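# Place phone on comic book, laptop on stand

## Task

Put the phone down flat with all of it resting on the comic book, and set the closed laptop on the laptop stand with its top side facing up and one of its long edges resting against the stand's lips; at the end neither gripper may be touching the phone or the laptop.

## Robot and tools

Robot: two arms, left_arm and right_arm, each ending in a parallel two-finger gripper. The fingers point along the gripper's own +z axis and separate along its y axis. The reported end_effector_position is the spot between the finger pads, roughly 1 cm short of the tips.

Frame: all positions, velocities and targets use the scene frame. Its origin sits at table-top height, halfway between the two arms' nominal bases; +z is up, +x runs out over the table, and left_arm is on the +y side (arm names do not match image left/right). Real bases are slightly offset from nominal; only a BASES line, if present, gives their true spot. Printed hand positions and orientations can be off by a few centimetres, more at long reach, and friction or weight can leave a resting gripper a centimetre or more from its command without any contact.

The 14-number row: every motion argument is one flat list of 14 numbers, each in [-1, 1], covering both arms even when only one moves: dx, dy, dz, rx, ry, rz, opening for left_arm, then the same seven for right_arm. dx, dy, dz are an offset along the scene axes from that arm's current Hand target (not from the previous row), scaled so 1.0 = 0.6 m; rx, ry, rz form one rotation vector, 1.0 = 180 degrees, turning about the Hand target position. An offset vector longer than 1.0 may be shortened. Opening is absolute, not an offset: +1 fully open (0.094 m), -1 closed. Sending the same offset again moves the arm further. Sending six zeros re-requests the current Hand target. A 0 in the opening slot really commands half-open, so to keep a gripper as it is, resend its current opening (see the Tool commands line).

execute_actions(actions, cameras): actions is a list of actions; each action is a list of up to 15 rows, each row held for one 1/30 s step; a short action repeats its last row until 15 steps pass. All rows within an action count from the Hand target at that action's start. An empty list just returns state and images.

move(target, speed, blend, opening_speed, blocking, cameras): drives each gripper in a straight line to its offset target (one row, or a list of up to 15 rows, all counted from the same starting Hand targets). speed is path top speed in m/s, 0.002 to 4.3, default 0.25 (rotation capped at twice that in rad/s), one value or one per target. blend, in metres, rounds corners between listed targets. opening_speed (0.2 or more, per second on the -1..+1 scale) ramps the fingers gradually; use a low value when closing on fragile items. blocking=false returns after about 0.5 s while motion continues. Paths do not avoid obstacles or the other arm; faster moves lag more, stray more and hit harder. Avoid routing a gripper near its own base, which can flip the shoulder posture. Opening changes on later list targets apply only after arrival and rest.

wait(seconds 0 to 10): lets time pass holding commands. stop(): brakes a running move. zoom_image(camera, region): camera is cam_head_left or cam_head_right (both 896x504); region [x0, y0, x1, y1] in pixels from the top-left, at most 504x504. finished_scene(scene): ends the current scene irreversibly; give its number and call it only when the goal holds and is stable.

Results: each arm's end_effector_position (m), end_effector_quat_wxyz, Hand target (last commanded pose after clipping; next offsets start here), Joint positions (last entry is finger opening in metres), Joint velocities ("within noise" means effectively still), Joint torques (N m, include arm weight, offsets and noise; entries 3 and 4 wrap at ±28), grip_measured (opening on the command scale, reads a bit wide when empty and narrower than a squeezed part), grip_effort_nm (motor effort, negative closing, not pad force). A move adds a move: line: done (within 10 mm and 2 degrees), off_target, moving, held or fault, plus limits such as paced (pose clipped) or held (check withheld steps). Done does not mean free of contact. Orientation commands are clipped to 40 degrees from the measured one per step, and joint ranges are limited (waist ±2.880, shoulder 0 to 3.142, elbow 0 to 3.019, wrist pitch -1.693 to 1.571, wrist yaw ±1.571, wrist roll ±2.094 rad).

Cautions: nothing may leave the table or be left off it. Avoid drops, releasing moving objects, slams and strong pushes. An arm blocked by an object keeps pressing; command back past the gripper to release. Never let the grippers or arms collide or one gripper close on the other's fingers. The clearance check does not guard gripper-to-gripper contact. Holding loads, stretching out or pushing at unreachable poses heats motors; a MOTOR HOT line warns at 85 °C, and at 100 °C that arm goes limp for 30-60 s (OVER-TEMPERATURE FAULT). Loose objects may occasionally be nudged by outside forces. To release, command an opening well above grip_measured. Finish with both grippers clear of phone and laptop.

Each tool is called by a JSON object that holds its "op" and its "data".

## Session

{"op": "execute_actions", "data": {"actions": []}}

{"op": "zoom_image", "data": {"camera": "cam_head_left", "region": [100, 120, 500, 420]}}

{"op": "zoom_image", "data": {"camera": "cam_head_left", "region": [420, 120, 820, 420]}}

Scene clock: 0.00 s.
left_arm: end_effector_position=(+0.5762, +0.0326, +0.2203) grip_measured=+1.000 grip_effort_nm=n/a end_effector_quat_wxyz=(+0.373, -0.189, +0.872, +0.255) | right_arm: end_effector_position=(+0.2773, -0.6663, +0.2408) grip_measured=+1.000 grip_effort_nm=n/a end_effector_quat_wxyz=(+0.133, +0.606, +0.784, +0.005)
Joint positions: left_arm=[-0.632 1.766 1.516 -1.115 -0.923 -0.928 0.094] | right_arm=[-0.891 1.408 1.311 -1.216 -0.069 0.44 0.094]
Joint velocities: within noise
Joint torques (N m): no reading
Motor temperatures (°C): left_arm=[22 27 35 24 27 23 26] | right_arm=[26 37 38 25 25 23 26]
Heat: left arm: hottest elbow 35 °C; right arm: hottest elbow 38 °C.
Hand target: left_arm +0.5823, +0.0284, +0.2385; +0.386, -0.198, +0.868, +0.242 | right_arm +0.2820, -0.6720, +0.2484; +0.142, +0.605, +0.783, +0.003
Tool commands: left_gripper/opening=+1.0 right_gripper/opening=+1.0

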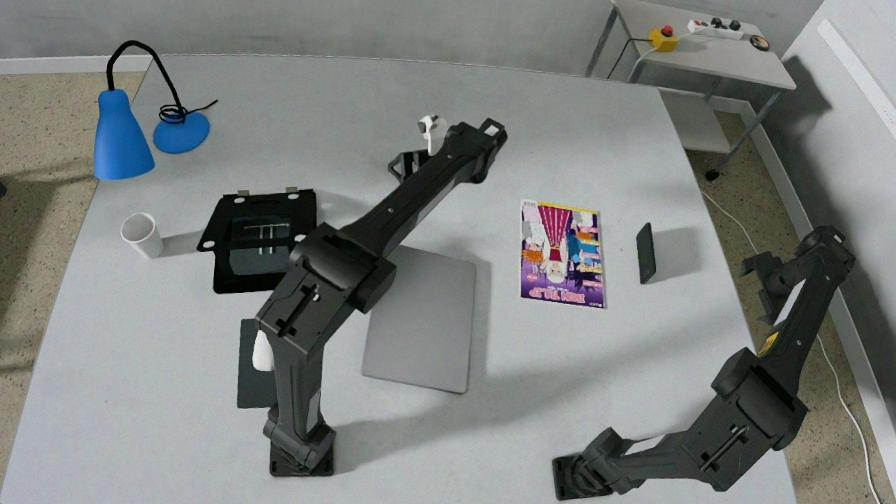

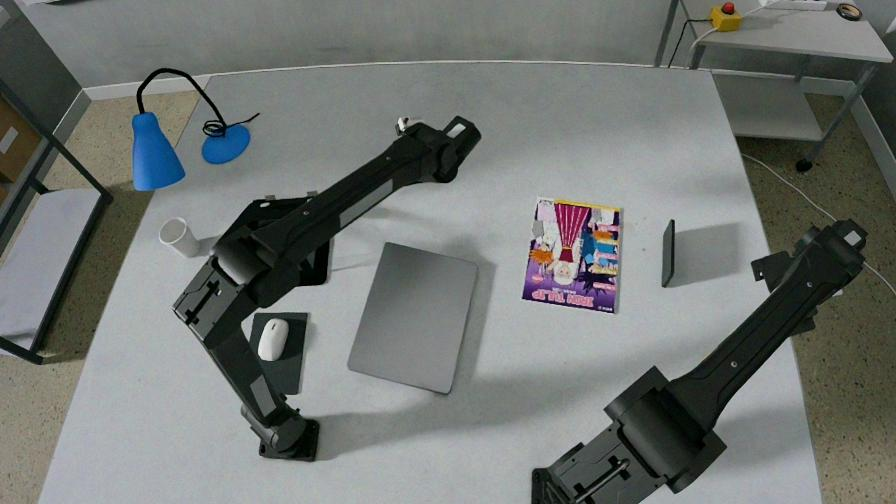

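Scaled by 1.260.

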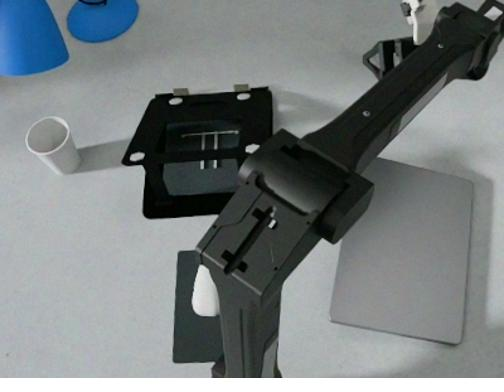

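Scaled by 1.260.

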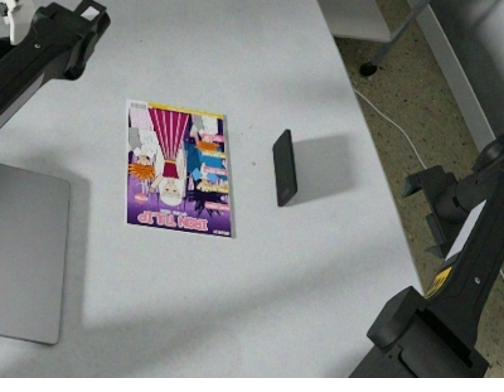

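{"op": "move", "data": {"target": [-0.354,0.32,-0.12,-0.412,0.209,-0.267,0.7,0.43,0.262,-0.1,0.0116,0.0942,0.325,0.6], "speed": 0.35}}

{"op": "zoom_image", "data": {"camera": "cam_head_left", "region": [200, 180, 500, 420]}}

{"op": "zoom_image", "data": {"camera": "cam_head_right", "region": [200, 180, 500, 420]}}

{"op": "zoom_image", "data": {"camera": "cam_head_left", "region": [500, 180, 740, 340]}}

{"op": "zoom_image", "data": {"camera": "cam_head_right", "region": [500, 180, 740, 340]}}

Scene clock: 39.67 s.
left_arm: end_effector_position=(+0.3583, +0.2134, +0.1589) grip_measured=+0.702 grip_effort_nm=-0.081 end_effector_quat_wxyz=(-0.028, +0.035, +0.904, -0.425) | right_arm: end_effector_position=(+0.5235, -0.5117, +0.1864) grip_measured=+0.601 grip_effort_nm=-0.085 end_effector_quat_wxyz=(-0.006, +0.150, +0.989, +0.001)
Joint positions: left_arm=[0.264 1.468 0.98 -1.522 0.791 0.556 0.08] | right_arm=[-0.356 1.906 1.819 -1.495 -0.001 -0.05 0.075]
Joint velocities: within noise
Joint torques (N m): left_arm=[-1.03 -10.34 11.79 -0.87 0.27 0.22] | right_arm=[0.73 -20.19 13.03 -0.18 0.1 0.09]
Motor temperatures (°C): left_arm=[22 30 39 24 27 23 26] | right_arm=[26 38 48 25 25 23 26]
Heat: left arm: hottest elbow 39 °C; right arm: hottest elbow 48 °C.
Hand target: left_arm +0.3700, +0.2205, +0.1665; -0.018, +0.039, +0.905, -0.423 | right_arm +0.5401, -0.5147, +0.1885; +0.000, +0.143, +0.990, -0.001
Off the commanded pose: left_arm 0.015 m, 1 deg | right_arm 0.017 m, 1 deg.
move: off_target (left_arm, right_arm)

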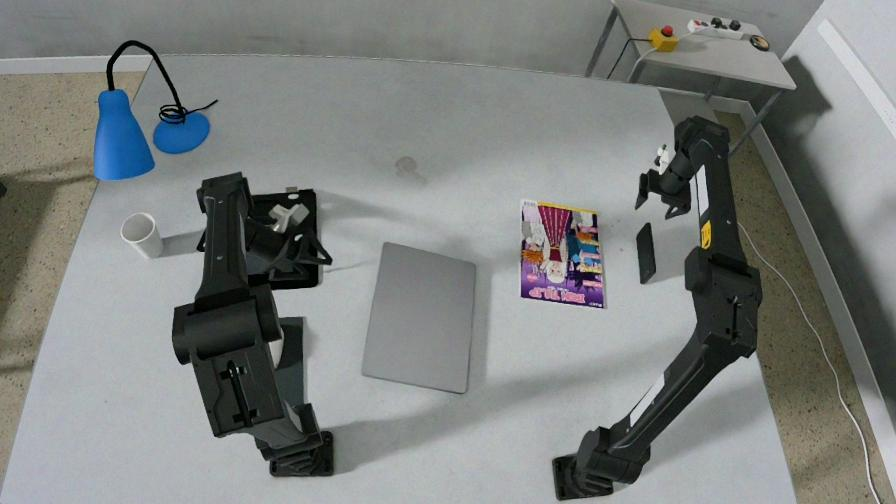

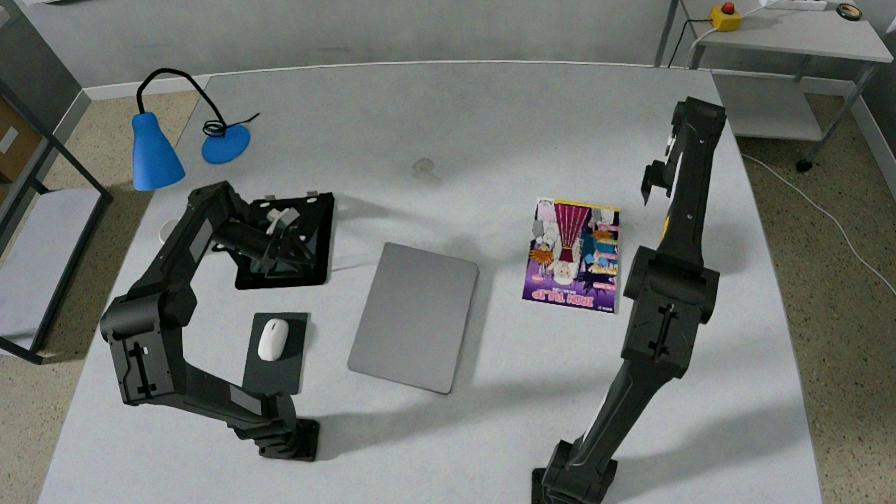

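Scaled by 1.680.

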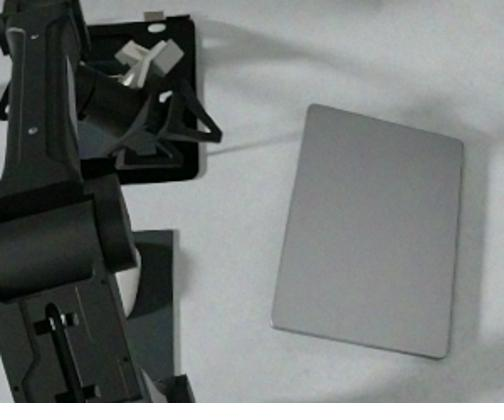

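Scaled by 1.680.

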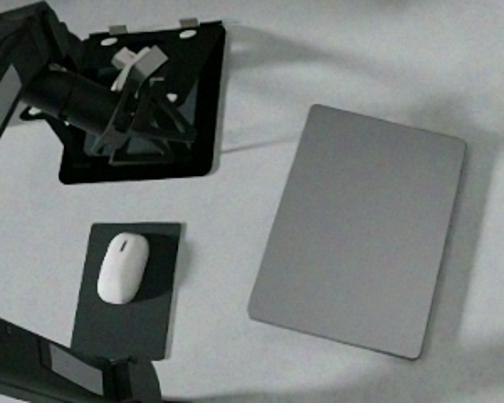

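Scaled by 2.100.

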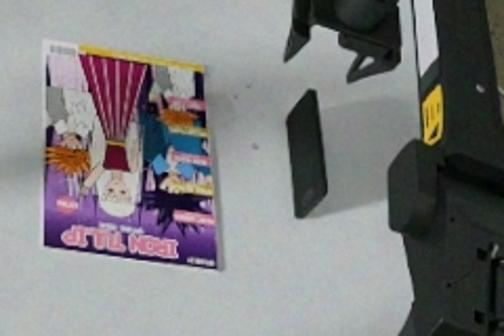

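Scaled by 2.100.

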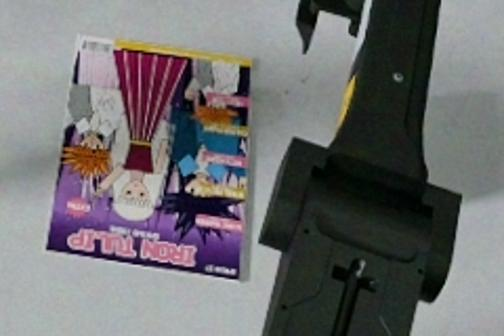

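{"op": "move", "data": {"target": [0,0,0,0,0,0,0.7,-0.02,-0.08,-0.1,0,0,0,0.5], "speed": 0.15}}

{"op": "zoom_image", "data": {"camera": "cam_head_left", "region": [580, 180, 720, 300]}}

{"op": "zoom_image", "data": {"camera": "cam_head_right", "region": [600, 180, 740, 300]}}

Scene clock: 46.10 s.
left_arm: end_effector_position=(+0.3582, +0.2135, +0.1589) grip_measured=+0.702 grip_effort_nm=-0.085 end_effector_quat_wxyz=(-0.028, +0.035, +0.904, -0.425) | right_arm: end_effector_position=(+0.5281, -0.5605, +0.1510) grip_measured=+0.501 grip_effort_nm=-0.085 end_effector_quat_wxyz=(+0.014, +0.146, +0.989, -0.004)
Joint positions: left_arm=[0.264 1.468 0.98 -1.522 0.791 0.557 0.08] | right_arm=[-0.428 1.954 1.798 -1.385 0 -0.13 0.071]
Joint velocities: within noise
Joint torques (N m): left_arm=[-0.91 -11.11 11.85 -0.8 0.32 0.14] | right_arm=[0.26 -21.48 7.86 0.59 0.08 0.05]
Motor temperatures (°C): left_arm=[22 30 39 24 27 23 26] | right_arm=[26 38 47 25 25 23 25]
Heat: left arm: hottest elbow 39 °C; right arm: hottest elbow 47 °C.
Hand target: left_arm +0.3700, +0.2205, +0.1665; -0.018, +0.039, +0.905, -0.422 | right_arm +0.5280, -0.5629, +0.1285; +0.000, +0.143, +0.990, -0.001
Off the commanded pose: left_arm 0.016 m, 1 deg | right_arm 0.023 m, 2 deg.
move: off_target (left_arm, right_arm)

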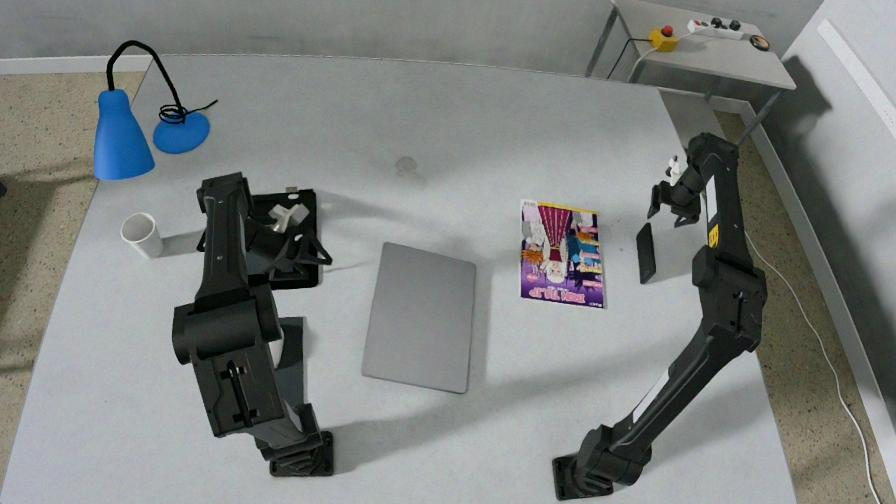

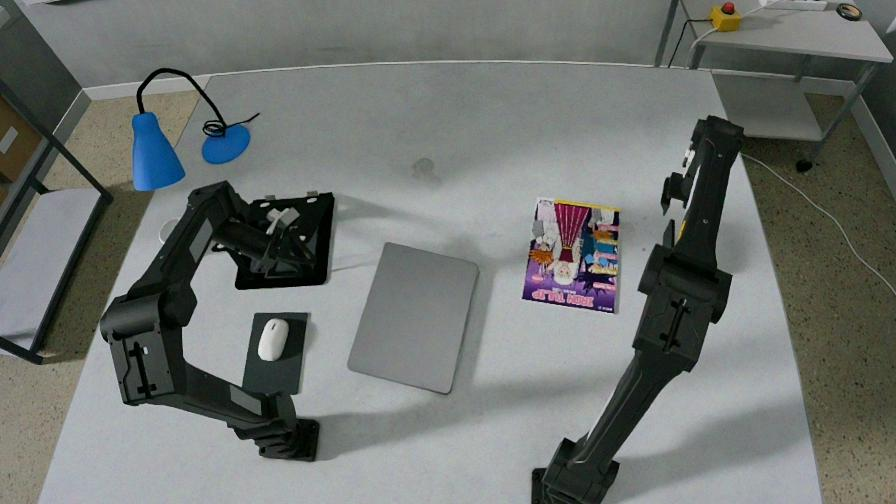

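Scaled by 3.600.

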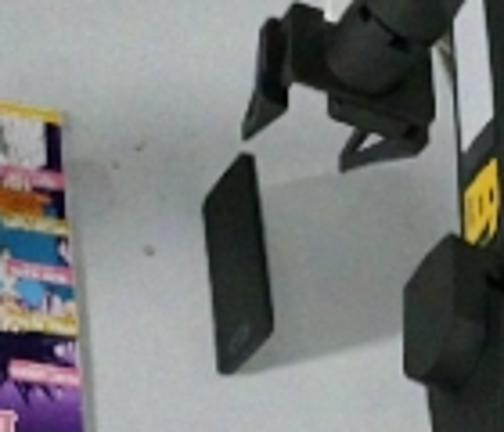

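Scaled by 3.600.

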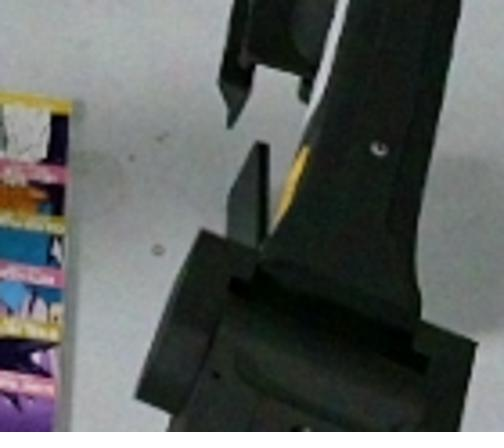

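{"op": "move", "data": {"target": [0,0,0,0,0,0,0.7,-0.02,-0.03,-0.065,0,0,0,0.4], "speed": 0.1}}

{"op": "zoom_image", "data": {"camera": "cam_head_left", "region": [580, 180, 720, 300]}}

{"op": "zoom_image", "data": {"camera": "cam_head_right", "region": [600, 180, 740, 300]}}

Scene clock: 50.63 s.
left_arm: end_effector_position=(+0.3582, +0.2135, +0.1589) grip_measured=+0.702 grip_effort_nm=-0.081 end_effector_quat_wxyz=(-0.028, +0.035, +0.904, -0.425) | right_arm: end_effector_position=(+0.5199, -0.5767, +0.1154) grip_measured=+0.401 grip_effort_nm=-0.085 end_effector_quat_wxyz=(+0.017, +0.143, +0.989, -0.005)
Joint positions: left_arm=[0.264 1.468 0.98 -1.522 0.791 0.557 0.08] | right_arm=[-0.458 1.968 1.723 -1.29 0 -0.165 0.066]
Joint velocities: within noise
Joint torques (N m): left_arm=[-0.62 -10.64 11.9 -0.83 0.29 0.15] | right_arm=[-0.21 -20.48 7.72 0.61 0.07 0.09]
Motor temperatures (°C): left_arm=[22 29 39 24 27 23 26] | right_arm=[26 38 47 25 25 23 25]
Heat: left arm: hottest elbow 39 °C; right arm: hottest elbow 47 °C.
Hand target: left_arm +0.3700, +0.2205, +0.1665; -0.018, +0.039, +0.905, -0.422 | right_arm +0.5160, -0.5809, +0.0896; +0.000, +0.143, +0.990, -0.001
Off the commanded pose: left_arm 0.016 m, 1 deg | right_arm 0.026 m, 2 deg.
move: off_target (left_arm, right_arm)

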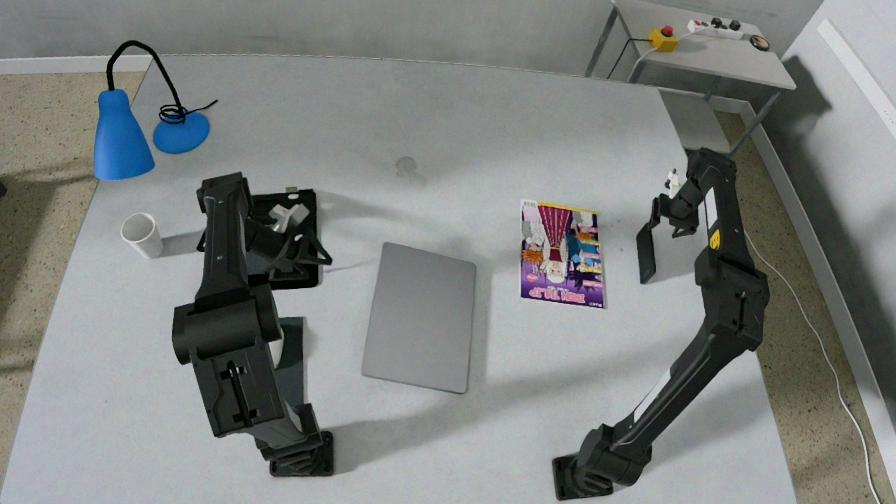

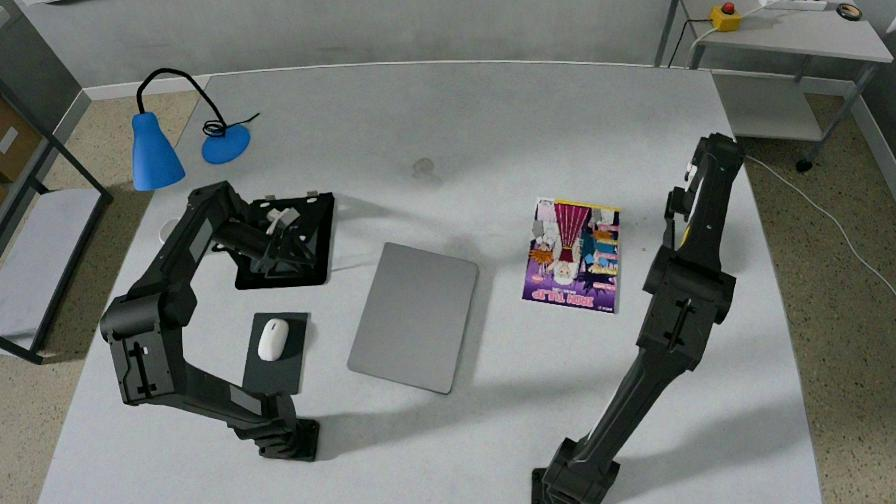

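Scaled by 3.600.

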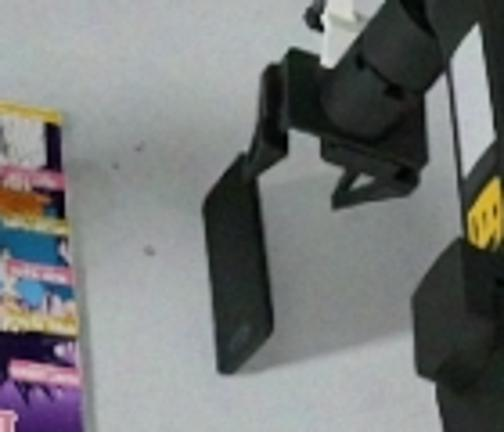

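Scaled by 3.600.

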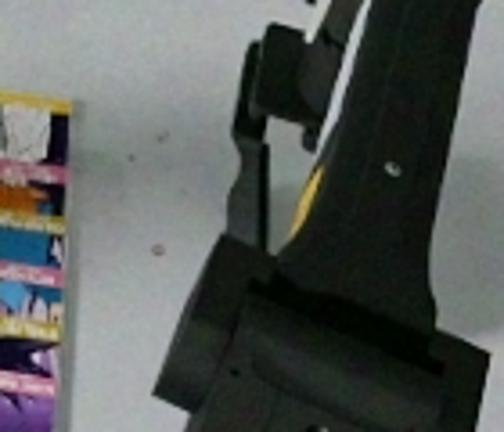

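{"op": "move", "data": {"target": [0,0,0,0,0,0,0.7,-0.03,0.013,-0.09,0,0,0,0.4], "speed": 0.08}}

{"op": "zoom_image", "data": {"camera": "cam_head_left", "region": [580, 180, 720, 300]}}

{"op": "zoom_image", "data": {"camera": "cam_head_right", "region": [600, 180, 740, 300]}}

Scene clock: 55.80 s.
left_arm: end_effector_position=(+0.3582, +0.2135, +0.1589) grip_measured=+0.702 grip_effort_nm=-0.081 end_effector_quat_wxyz=(-0.028, +0.035, +0.904, -0.425) | right_arm: end_effector_position=(+0.5046, -0.5698, +0.0609) grip_measured=+0.401 grip_effort_nm=-0.081 end_effector_quat_wxyz=(+0.018, +0.143, +0.990, -0.006)
Joint positions: left_arm=[0.264 1.468 0.98 -1.522 0.791 0.557 0.08] | right_arm=[-0.459 1.971 1.577 -1.141 0 -0.167 0.066]
Joint velocities: within noise
Joint torques (N m): left_arm=[-0.67 -10.64 11.77 -1.09 0.32 0.15] | right_arm=[-0.26 -20.78 7.27 0.62 0.07 0.09]
Motor temperatures (°C): left_arm=[22 29 39 24 27 24 26] | right_arm=[26 38 46 25 25 23 25]
Heat: left arm: hottest elbow 39 °C; right arm: hottest elbow 46 °C.
Hand target: left_arm +0.3700, +0.2205, +0.1665; -0.018, +0.039, +0.905, -0.422 | right_arm +0.4980, -0.5730, +0.0355; +0.000, +0.143, +0.990, -0.001
Off the commanded pose: left_arm 0.016 m, 1 deg | right_arm 0.026 m, 2 deg.
move: off_target (left_arm, right_arm)

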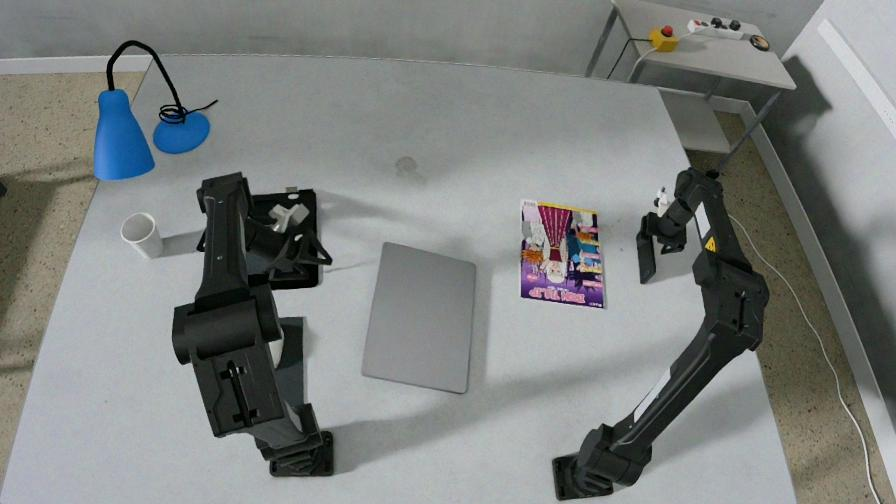

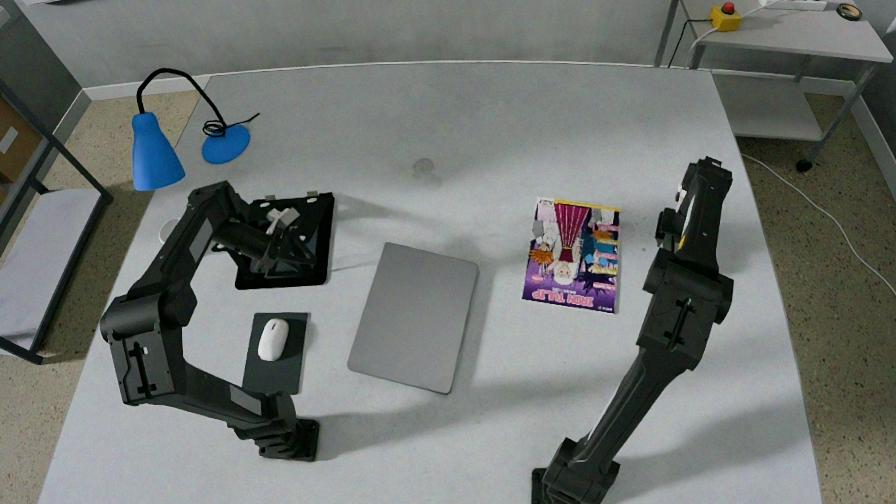

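Scaled by 3.600.

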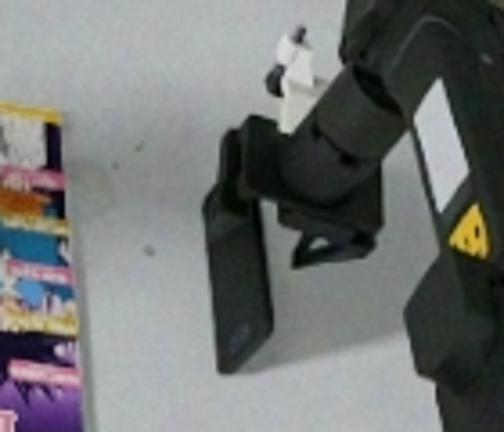

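Scaled by 3.600.

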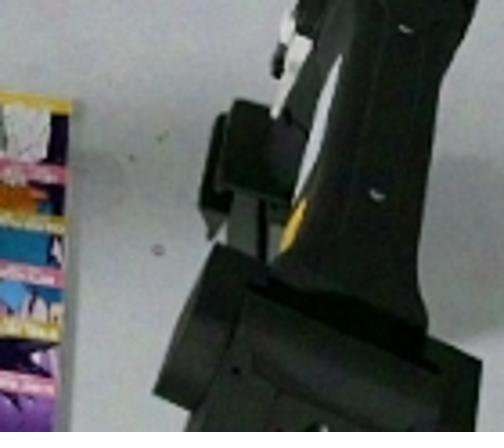

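{"op": "move", "data": {"target": [0,0,0,0,0,0,0.7,0,0,0,0,0,0,-0.9], "speed": 0.05, "opening_speed": 0.4, "cameras": ["cam_head_left"]}}

{"op": "move", "data": {"target": [0,0,0,0,0,0,0.7,0,0.0,0.25,0,0,0,-0.95], "speed": 0.15}}

{"op": "zoom_image", "data": {"camera": "cam_head_left", "region": [580, 160, 740, 300]}}

{"op": "zoom_image", "data": {"camera": "cam_head_right", "region": [600, 160, 760, 300]}}

Scene clock: 63.80 s.
left_arm: end_effector_position=(+0.3582, +0.2135, +0.1589) grip_measured=+0.702 grip_effort_nm=-0.085 end_effector_quat_wxyz=(-0.028, +0.036, +0.904, -0.425) | right_arm: end_effector_position=(+0.5047, -0.5699, +0.0609) grip_measured=-0.844 grip_effort_nm=-0.989 end_effector_quat_wxyz=(+0.018, +0.142, +0.990, -0.006)
Joint positions: left_arm=[0.264 1.468 0.98 -1.522 0.791 0.557 0.08] | right_arm=[-0.459 1.971 1.577 -1.14 0 -0.168 0.007]
Joint velocities: within noise
Joint torques (N m): left_arm=[-0.62 -10.81 11.97 -0.99 0.34 0.14] | right_arm=[-0.26 -20.42 7.2 0.59 0.07 0.07]
Motor temperatures (°C): left_arm=[22 29 39 24 27 24 26] | right_arm=[26 39 45 25 25 23 25]
Heat: left arm: hottest elbow 39 °C; right arm: hottest elbow 45 °C.
Hand target: left_arm +0.3700, +0.2205, +0.1665; -0.018, +0.039, +0.905, -0.422 | right_arm +0.4980, -0.5730, +0.0355; +0.000, +0.143, +0.990, -0.001
Off the commanded pose: left_arm 0.016 m, 1 deg | right_arm 0.026 m, 2 deg.
move: off_target (left_arm, right_arm)
Images, in order (width x height): cam_head_left 896x504.

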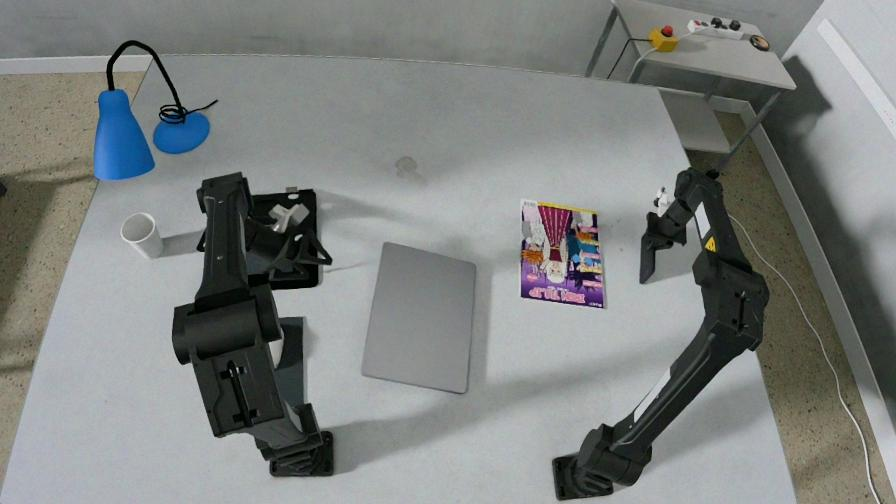

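Scene clock: 65.53 s.
left_arm: end_effector_position=(+0.3582, +0.2135, +0.1589) grip_measured=+0.702 grip_effort_nm=-0.085 end_effector_quat_wxyz=(-0.028, +0.036, +0.904, -0.425) | right_arm: end_effector_position=(+0.4847, -0.5601, +0.1593) grip_measured=-0.846 grip_effort_nm=-1.038 end_effector_quat_wxyz=(-0.027, +0.142, +0.989, +0.009)
Joint positions: left_arm=[0.264 1.468 0.98 -1.522 0.791 0.557 0.08] | right_arm=[-0.459 1.9 1.736 -1.464 0 -0.168 0.007]
Joint velocities: within noise
Joint torques (N m): left_arm=[-0.67 -10.75 12.11 -1.02 0.31 0.18] | right_arm=[-0.15 -23.71 13.22 -0.29 0.08 0.1]
Motor temperatures (°C): left_arm=[22 29 39 24 27 24 26] | right_arm=[26 40 45 25 25 23 26]
Heat: left arm: hottest elbow 39 °C; right arm: hottest elbow 45 °C.
Hand target: left_arm +0.3700, +0.2205, +0.1665; -0.018, +0.039, +0.905, -0.422 | right_arm +0.4980, -0.5730, +0.1855; +0.000, +0.143, +0.990, -0.001
Off the commanded pose: left_arm 0.016 m, 1 deg | right_arm 0.032 m, 3 deg.
move: off_target (left_arm, right_arm)

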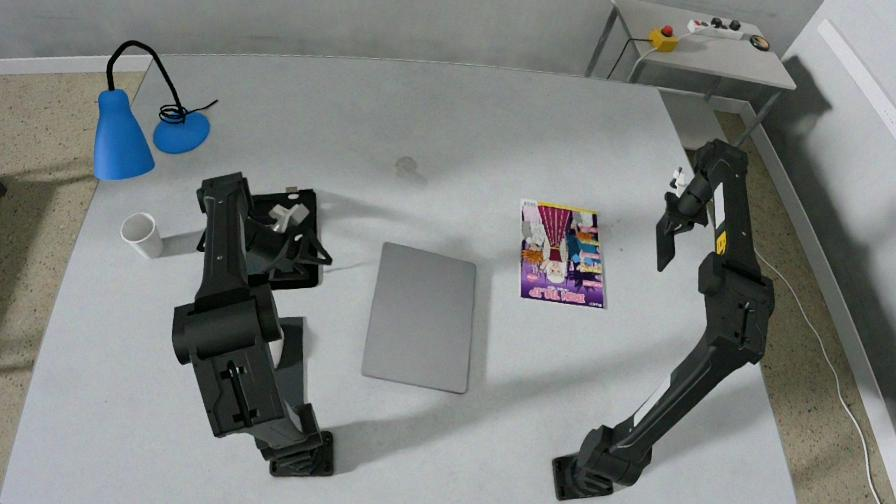

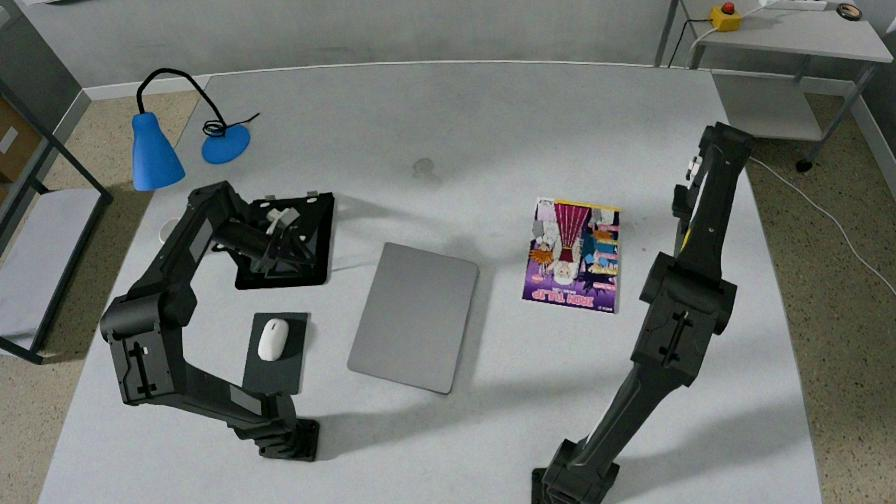

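Scaled by 3.150.

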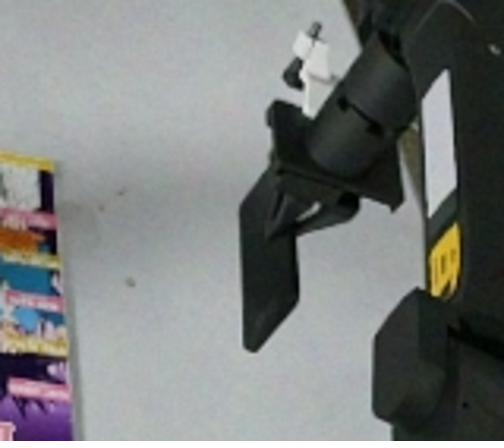

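Scaled by 3.150.

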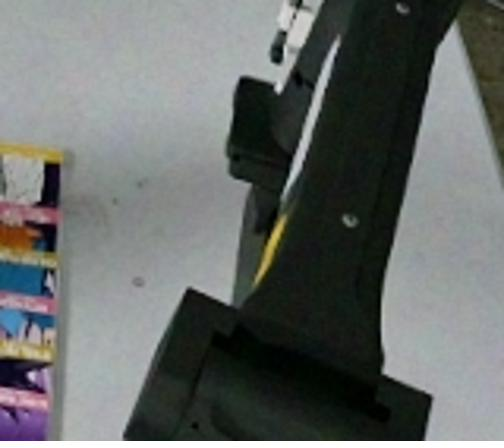

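{"op": "move", "data": {"target": [[0,0,0,0,0,0,0.7,0.06,0.15,0.0,0,0,0,-0.95],[0,0,0,0,0,0,0.7,0.114,0.36,-0.06,0.298,-0.066,0.036,-0.95]], "speed": [0.25,0.25], "blend": [0.05,0]}}

{"op": "zoom_image", "data": {"camera": "cam_head_left", "region": [480, 160, 680, 320]}}

{"op": "zoom_image", "data": {"camera": "cam_head_right", "region": [500, 160, 700, 320]}}

Scene clock: 84.67 s.
left_arm: end_effector_position=(+0.3582, +0.2135, +0.1589) grip_measured=+0.702 grip_effort_nm=-0.081 end_effector_quat_wxyz=(-0.028, +0.036, +0.904, -0.425) | right_arm: end_effector_position=(+0.5677, -0.3568, +0.1609) grip_measured=-0.847 grip_effort_nm=-1.038 end_effector_quat_wxyz=(+0.046, +0.067, +0.888, +0.452)
Joint positions: left_arm=[0.264 1.468 0.98 -1.522 0.791 0.557 0.08] | right_arm=[-0.317 2.021 1.736 -1.468 -0.932 -0.252 0.007]
Joint velocities: within noise
Joint torques (N m): left_arm=[-1.26 -10.93 11.89 -0.87 0.34 0.11] | right_arm=[0.21 -22.48 8.13 -0.57 -0.76 0.09]
Motor temperatures (°C): left_arm=[22 28 40 24 27 24 26] | right_arm=[26 43 50 25 25 23 27]
Heat: left arm: hottest elbow 40 °C; right arm: hottest elbow 50 °C.
Hand target: left_arm +0.3700, +0.2205, +0.1665; -0.018, +0.039, +0.905, -0.422 | right_arm +0.5664, -0.3571, +0.1494; +0.034, +0.073, +0.885, +0.459
Off the commanded pose: left_arm 0.016 m, 1 deg | right_arm 0.011 m, 2 deg.
move: off_target (left_arm, right_arm); blend cut to 0.0484 m at target 1

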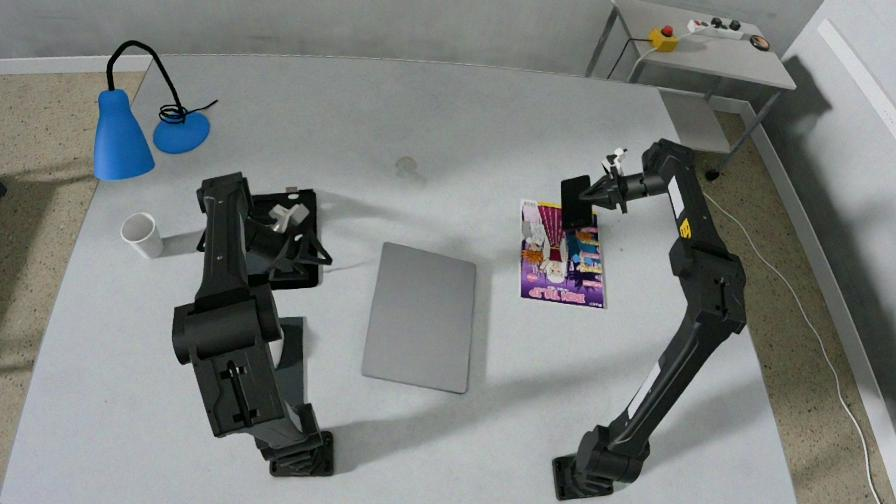

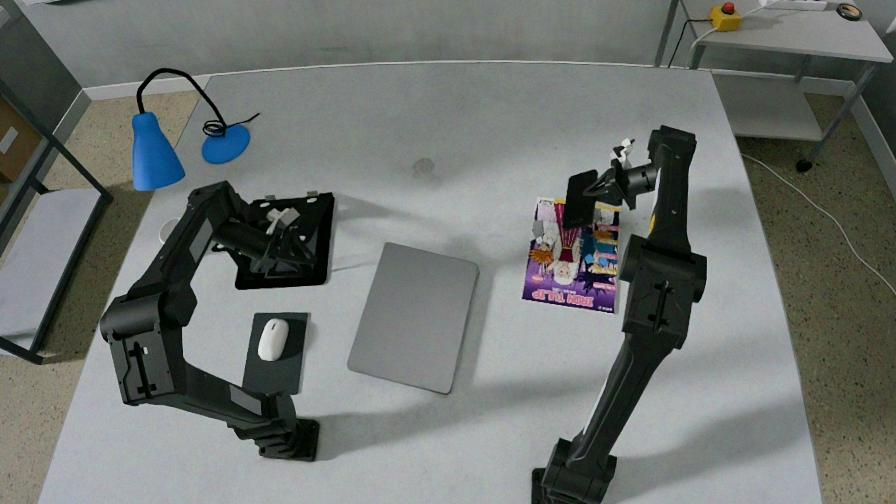

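Scaled by 2.520.

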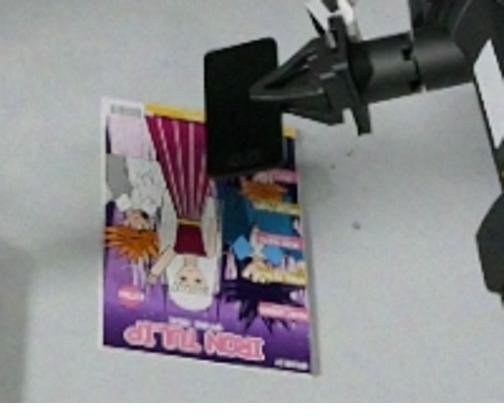

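Scaled by 2.520.

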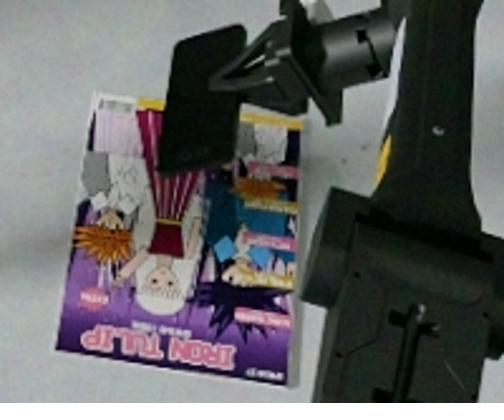

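{"op": "move", "data": {"target": [0,0,0,0,0,0,0.7,-0.108,0.0,-0.15,0,0,0,-0.95], "speed": 0.12}}

{"op": "zoom_image", "data": {"camera": "cam_head_left", "region": [480, 160, 680, 320]}}

{"op": "zoom_image", "data": {"camera": "cam_head_right", "region": [500, 160, 700, 320]}}

Scene clock: 90.97 s.
left_arm: end_effector_position=(+0.3582, +0.2135, +0.1589) grip_measured=+0.702 grip_effort_nm=-0.085 end_effector_quat_wxyz=(-0.028, +0.036, +0.904, -0.425) | right_arm: end_effector_position=(+0.5030, -0.3514, +0.0568) grip_measured=-0.847 grip_effort_nm=-1.038 end_effector_quat_wxyz=(+0.025, +0.072, +0.885, +0.458)
Joint positions: left_arm=[0.264 1.468 0.98 -1.522 0.791 0.557 0.08] | right_arm=[-0.344 2.021 1.425 -1.251 -0.926 -0.314 0.007]
Joint velocities: within noise
Joint torques (N m): left_arm=[-0.91 -10.87 11.85 -0.53 0.32 0.18] | right_arm=[-0.44 -22.42 6.24 -0.17 -0.66 0.01]
Motor temperatures (°C): left_arm=[22 28 40 24 27 24 26] | right_arm=[26 43 49 25 25 23 27]
Heat: left arm: hottest elbow 40 °C; right arm: hottest elbow 49 °C.
Hand target: left_arm +0.3700, +0.2205, +0.1665; -0.018, +0.039, +0.905, -0.422 | right_arm +0.5017, -0.3569, +0.0594; +0.034, +0.073, +0.885, +0.459
Off the commanded pose: left_arm 0.016 m, 1 deg | right_arm 0.006 m, 1 deg.
move: off_target (left_arm)

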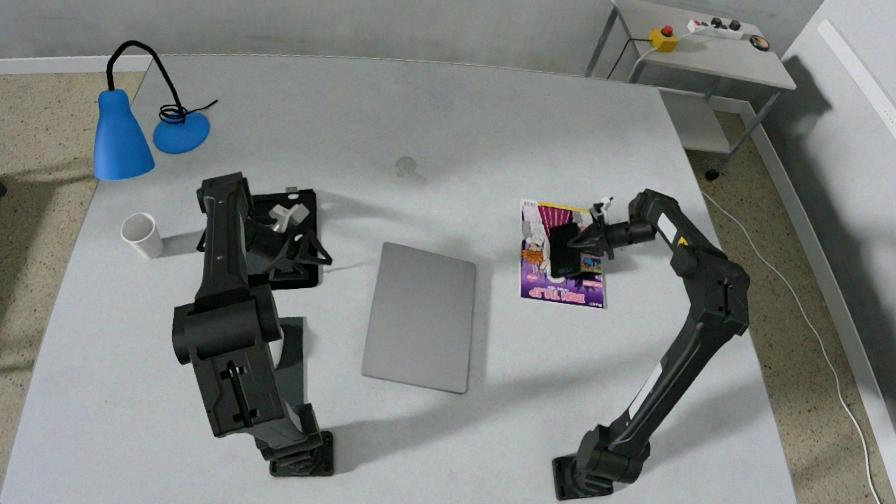

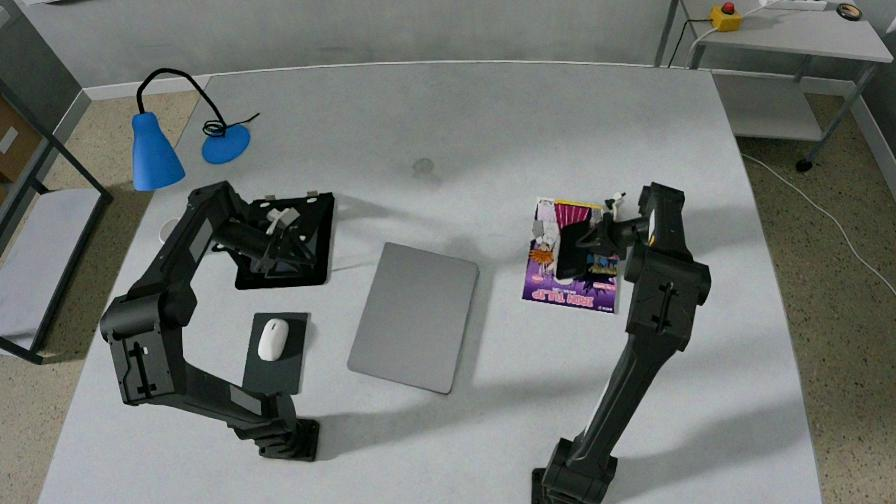

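Scaled by 2.520.

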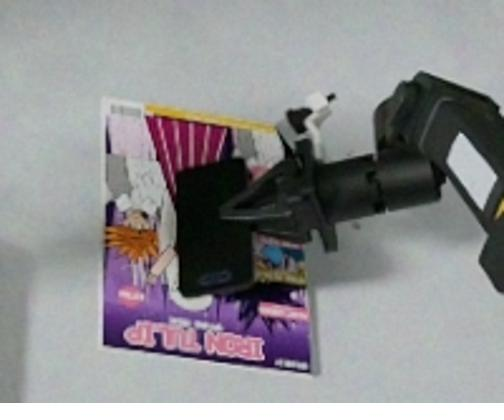

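Scaled by 2.520.

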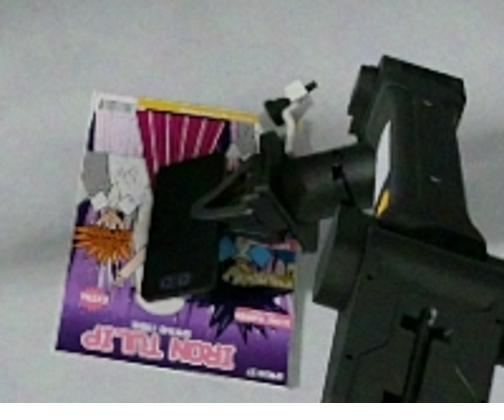

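{"op": "move", "data": {"target": [0,0,0,0,0,0,0.7,0.0,0.0,-0.04,0,0,0,-0.95], "speed": 0.04}}

{"op": "zoom_image", "data": {"camera": "cam_head_left", "region": [480, 160, 680, 320]}}

Scene clock: 94.67 s.
left_arm: end_effector_position=(+0.3582, +0.2135, +0.1589) grip_measured=+0.702 grip_effort_nm=-0.081 end_effector_quat_wxyz=(-0.028, +0.036, +0.904, -0.425) | right_arm: end_effector_position=(+0.5059, -0.3524, +0.0506) grip_measured=-0.847 grip_effort_nm=-1.038 end_effector_quat_wxyz=(+0.041, +0.064, +0.888, +0.454)
Joint positions: left_arm=[0.264 1.468 0.98 -1.522 0.791 0.557 0.08] | right_arm=[-0.344 2.021 1.411 -1.2 -0.926 -0.315 0.007]
Joint velocities: within noise
Joint torques (N m): left_arm=[-0.38 -10.7 11.77 -0.91 0.33 0.19] | right_arm=[-0.5 -20.07 6.06 0.05 -0.67 0.04]
Motor temperatures (°C): left_arm=[22 28 40 24 27 24 26] | right_arm=[26 44 49 25 25 23 27]
Heat: left arm: hottest elbow 40 °C; right arm: hottest elbow 49 °C.
Hand target: left_arm +0.3700, +0.2205, +0.1665; -0.018, +0.039, +0.905, -0.422 | right_arm +0.5016, -0.3569, +0.0353; +0.034, +0.073, +0.885, +0.459
Off the commanded pose: left_arm 0.016 m, 1 deg | right_arm 0.016 m, 1 deg.
move: off_target (left_arm, right_arm)

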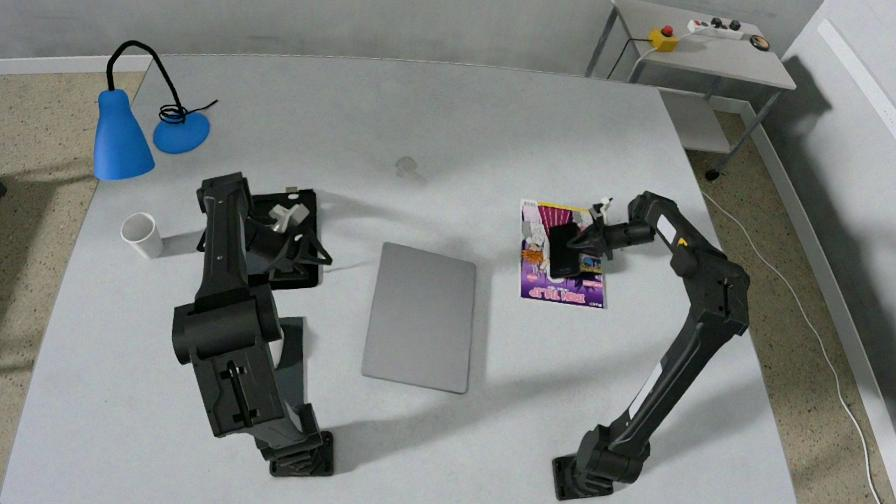

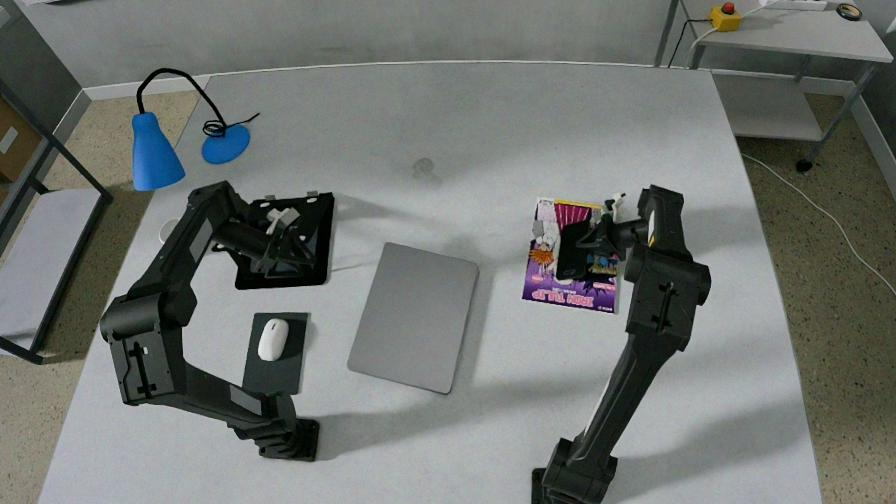

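Scaled by 2.520.

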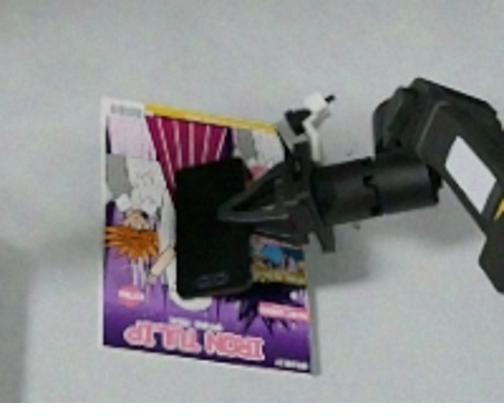

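{"op": "move", "data": {"target": [0,0,0,0,0,0,0.7,0.0,0.0,-0.025,0,0,0,-0.95], "speed": 0.04, "cameras": ["cam_head_left"]}}

{"op": "zoom_image", "data": {"camera": "cam_head_left", "region": [500, 190, 640, 310]}}

Scene clock: 97.83 s.
left_arm: end_effector_position=(+0.3582, +0.2135, +0.1589) grip_measured=+0.702 grip_effort_nm=-0.081 end_effector_quat_wxyz=(-0.028, +0.036, +0.904, -0.425) | right_arm: end_effector_position=(+0.5084, -0.3531, +0.0450) grip_measured=-0.847 grip_effort_nm=-1.038 end_effector_quat_wxyz=(+0.049, +0.059, +0.887, +0.455)
Joint positions: left_arm=[0.264 1.468 0.98 -1.522 0.791 0.557 0.08] | right_arm=[-0.344 2.03 1.407 -1.173 -0.931 -0.32 0.007]
Joint velocities: within noise
Joint torques (N m): left_arm=[-0.85 -10.11 11.81 -0.68 0.34 0.18] | right_arm=[-0.26 -18.9 5.78 0.2 -0.48 0.09]
Motor temperatures (°C): left_arm=[22 28 40 24 27 24 26] | right_arm=[26 44 48 25 25 23 27]
Heat: left arm: hottest elbow 40 °C; right arm: hottest elbow 48 °C.
Hand target: left_arm +0.3700, +0.2205, +0.1665; -0.018, +0.039, +0.905, -0.422 | right_arm +0.5016, -0.3570, +0.0204; +0.034, +0.073, +0.885, +0.459
Off the commanded pose: left_arm 0.016 m, 1 deg | right_arm 0.026 m, 2 deg.
move: off_target (left_arm, right_arm)
Images, in order (width x height): cam_head_left 896x504.

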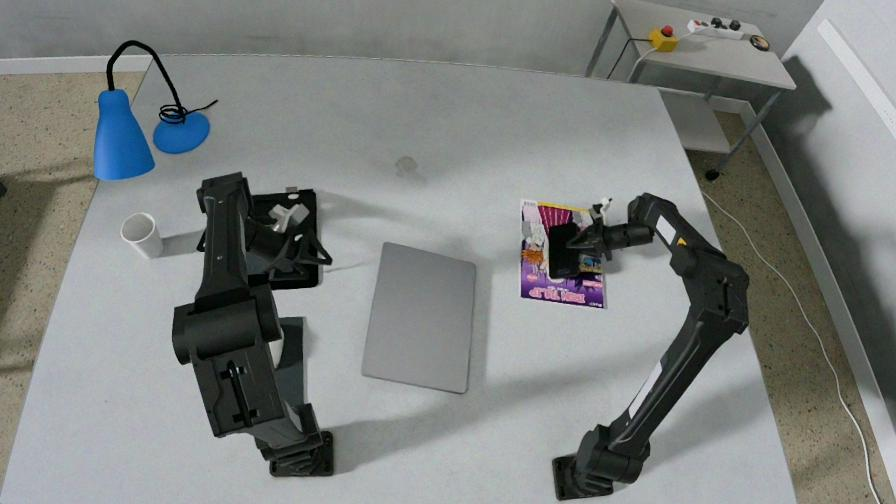

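Scaled by 3.600.

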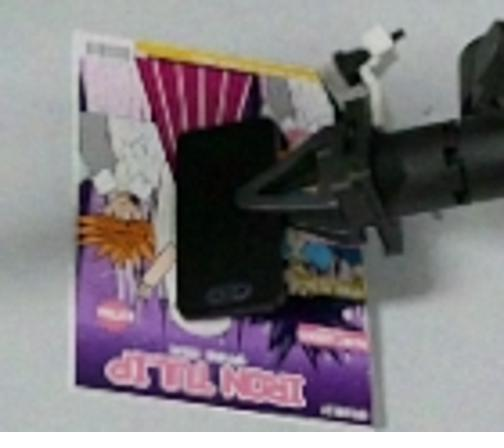

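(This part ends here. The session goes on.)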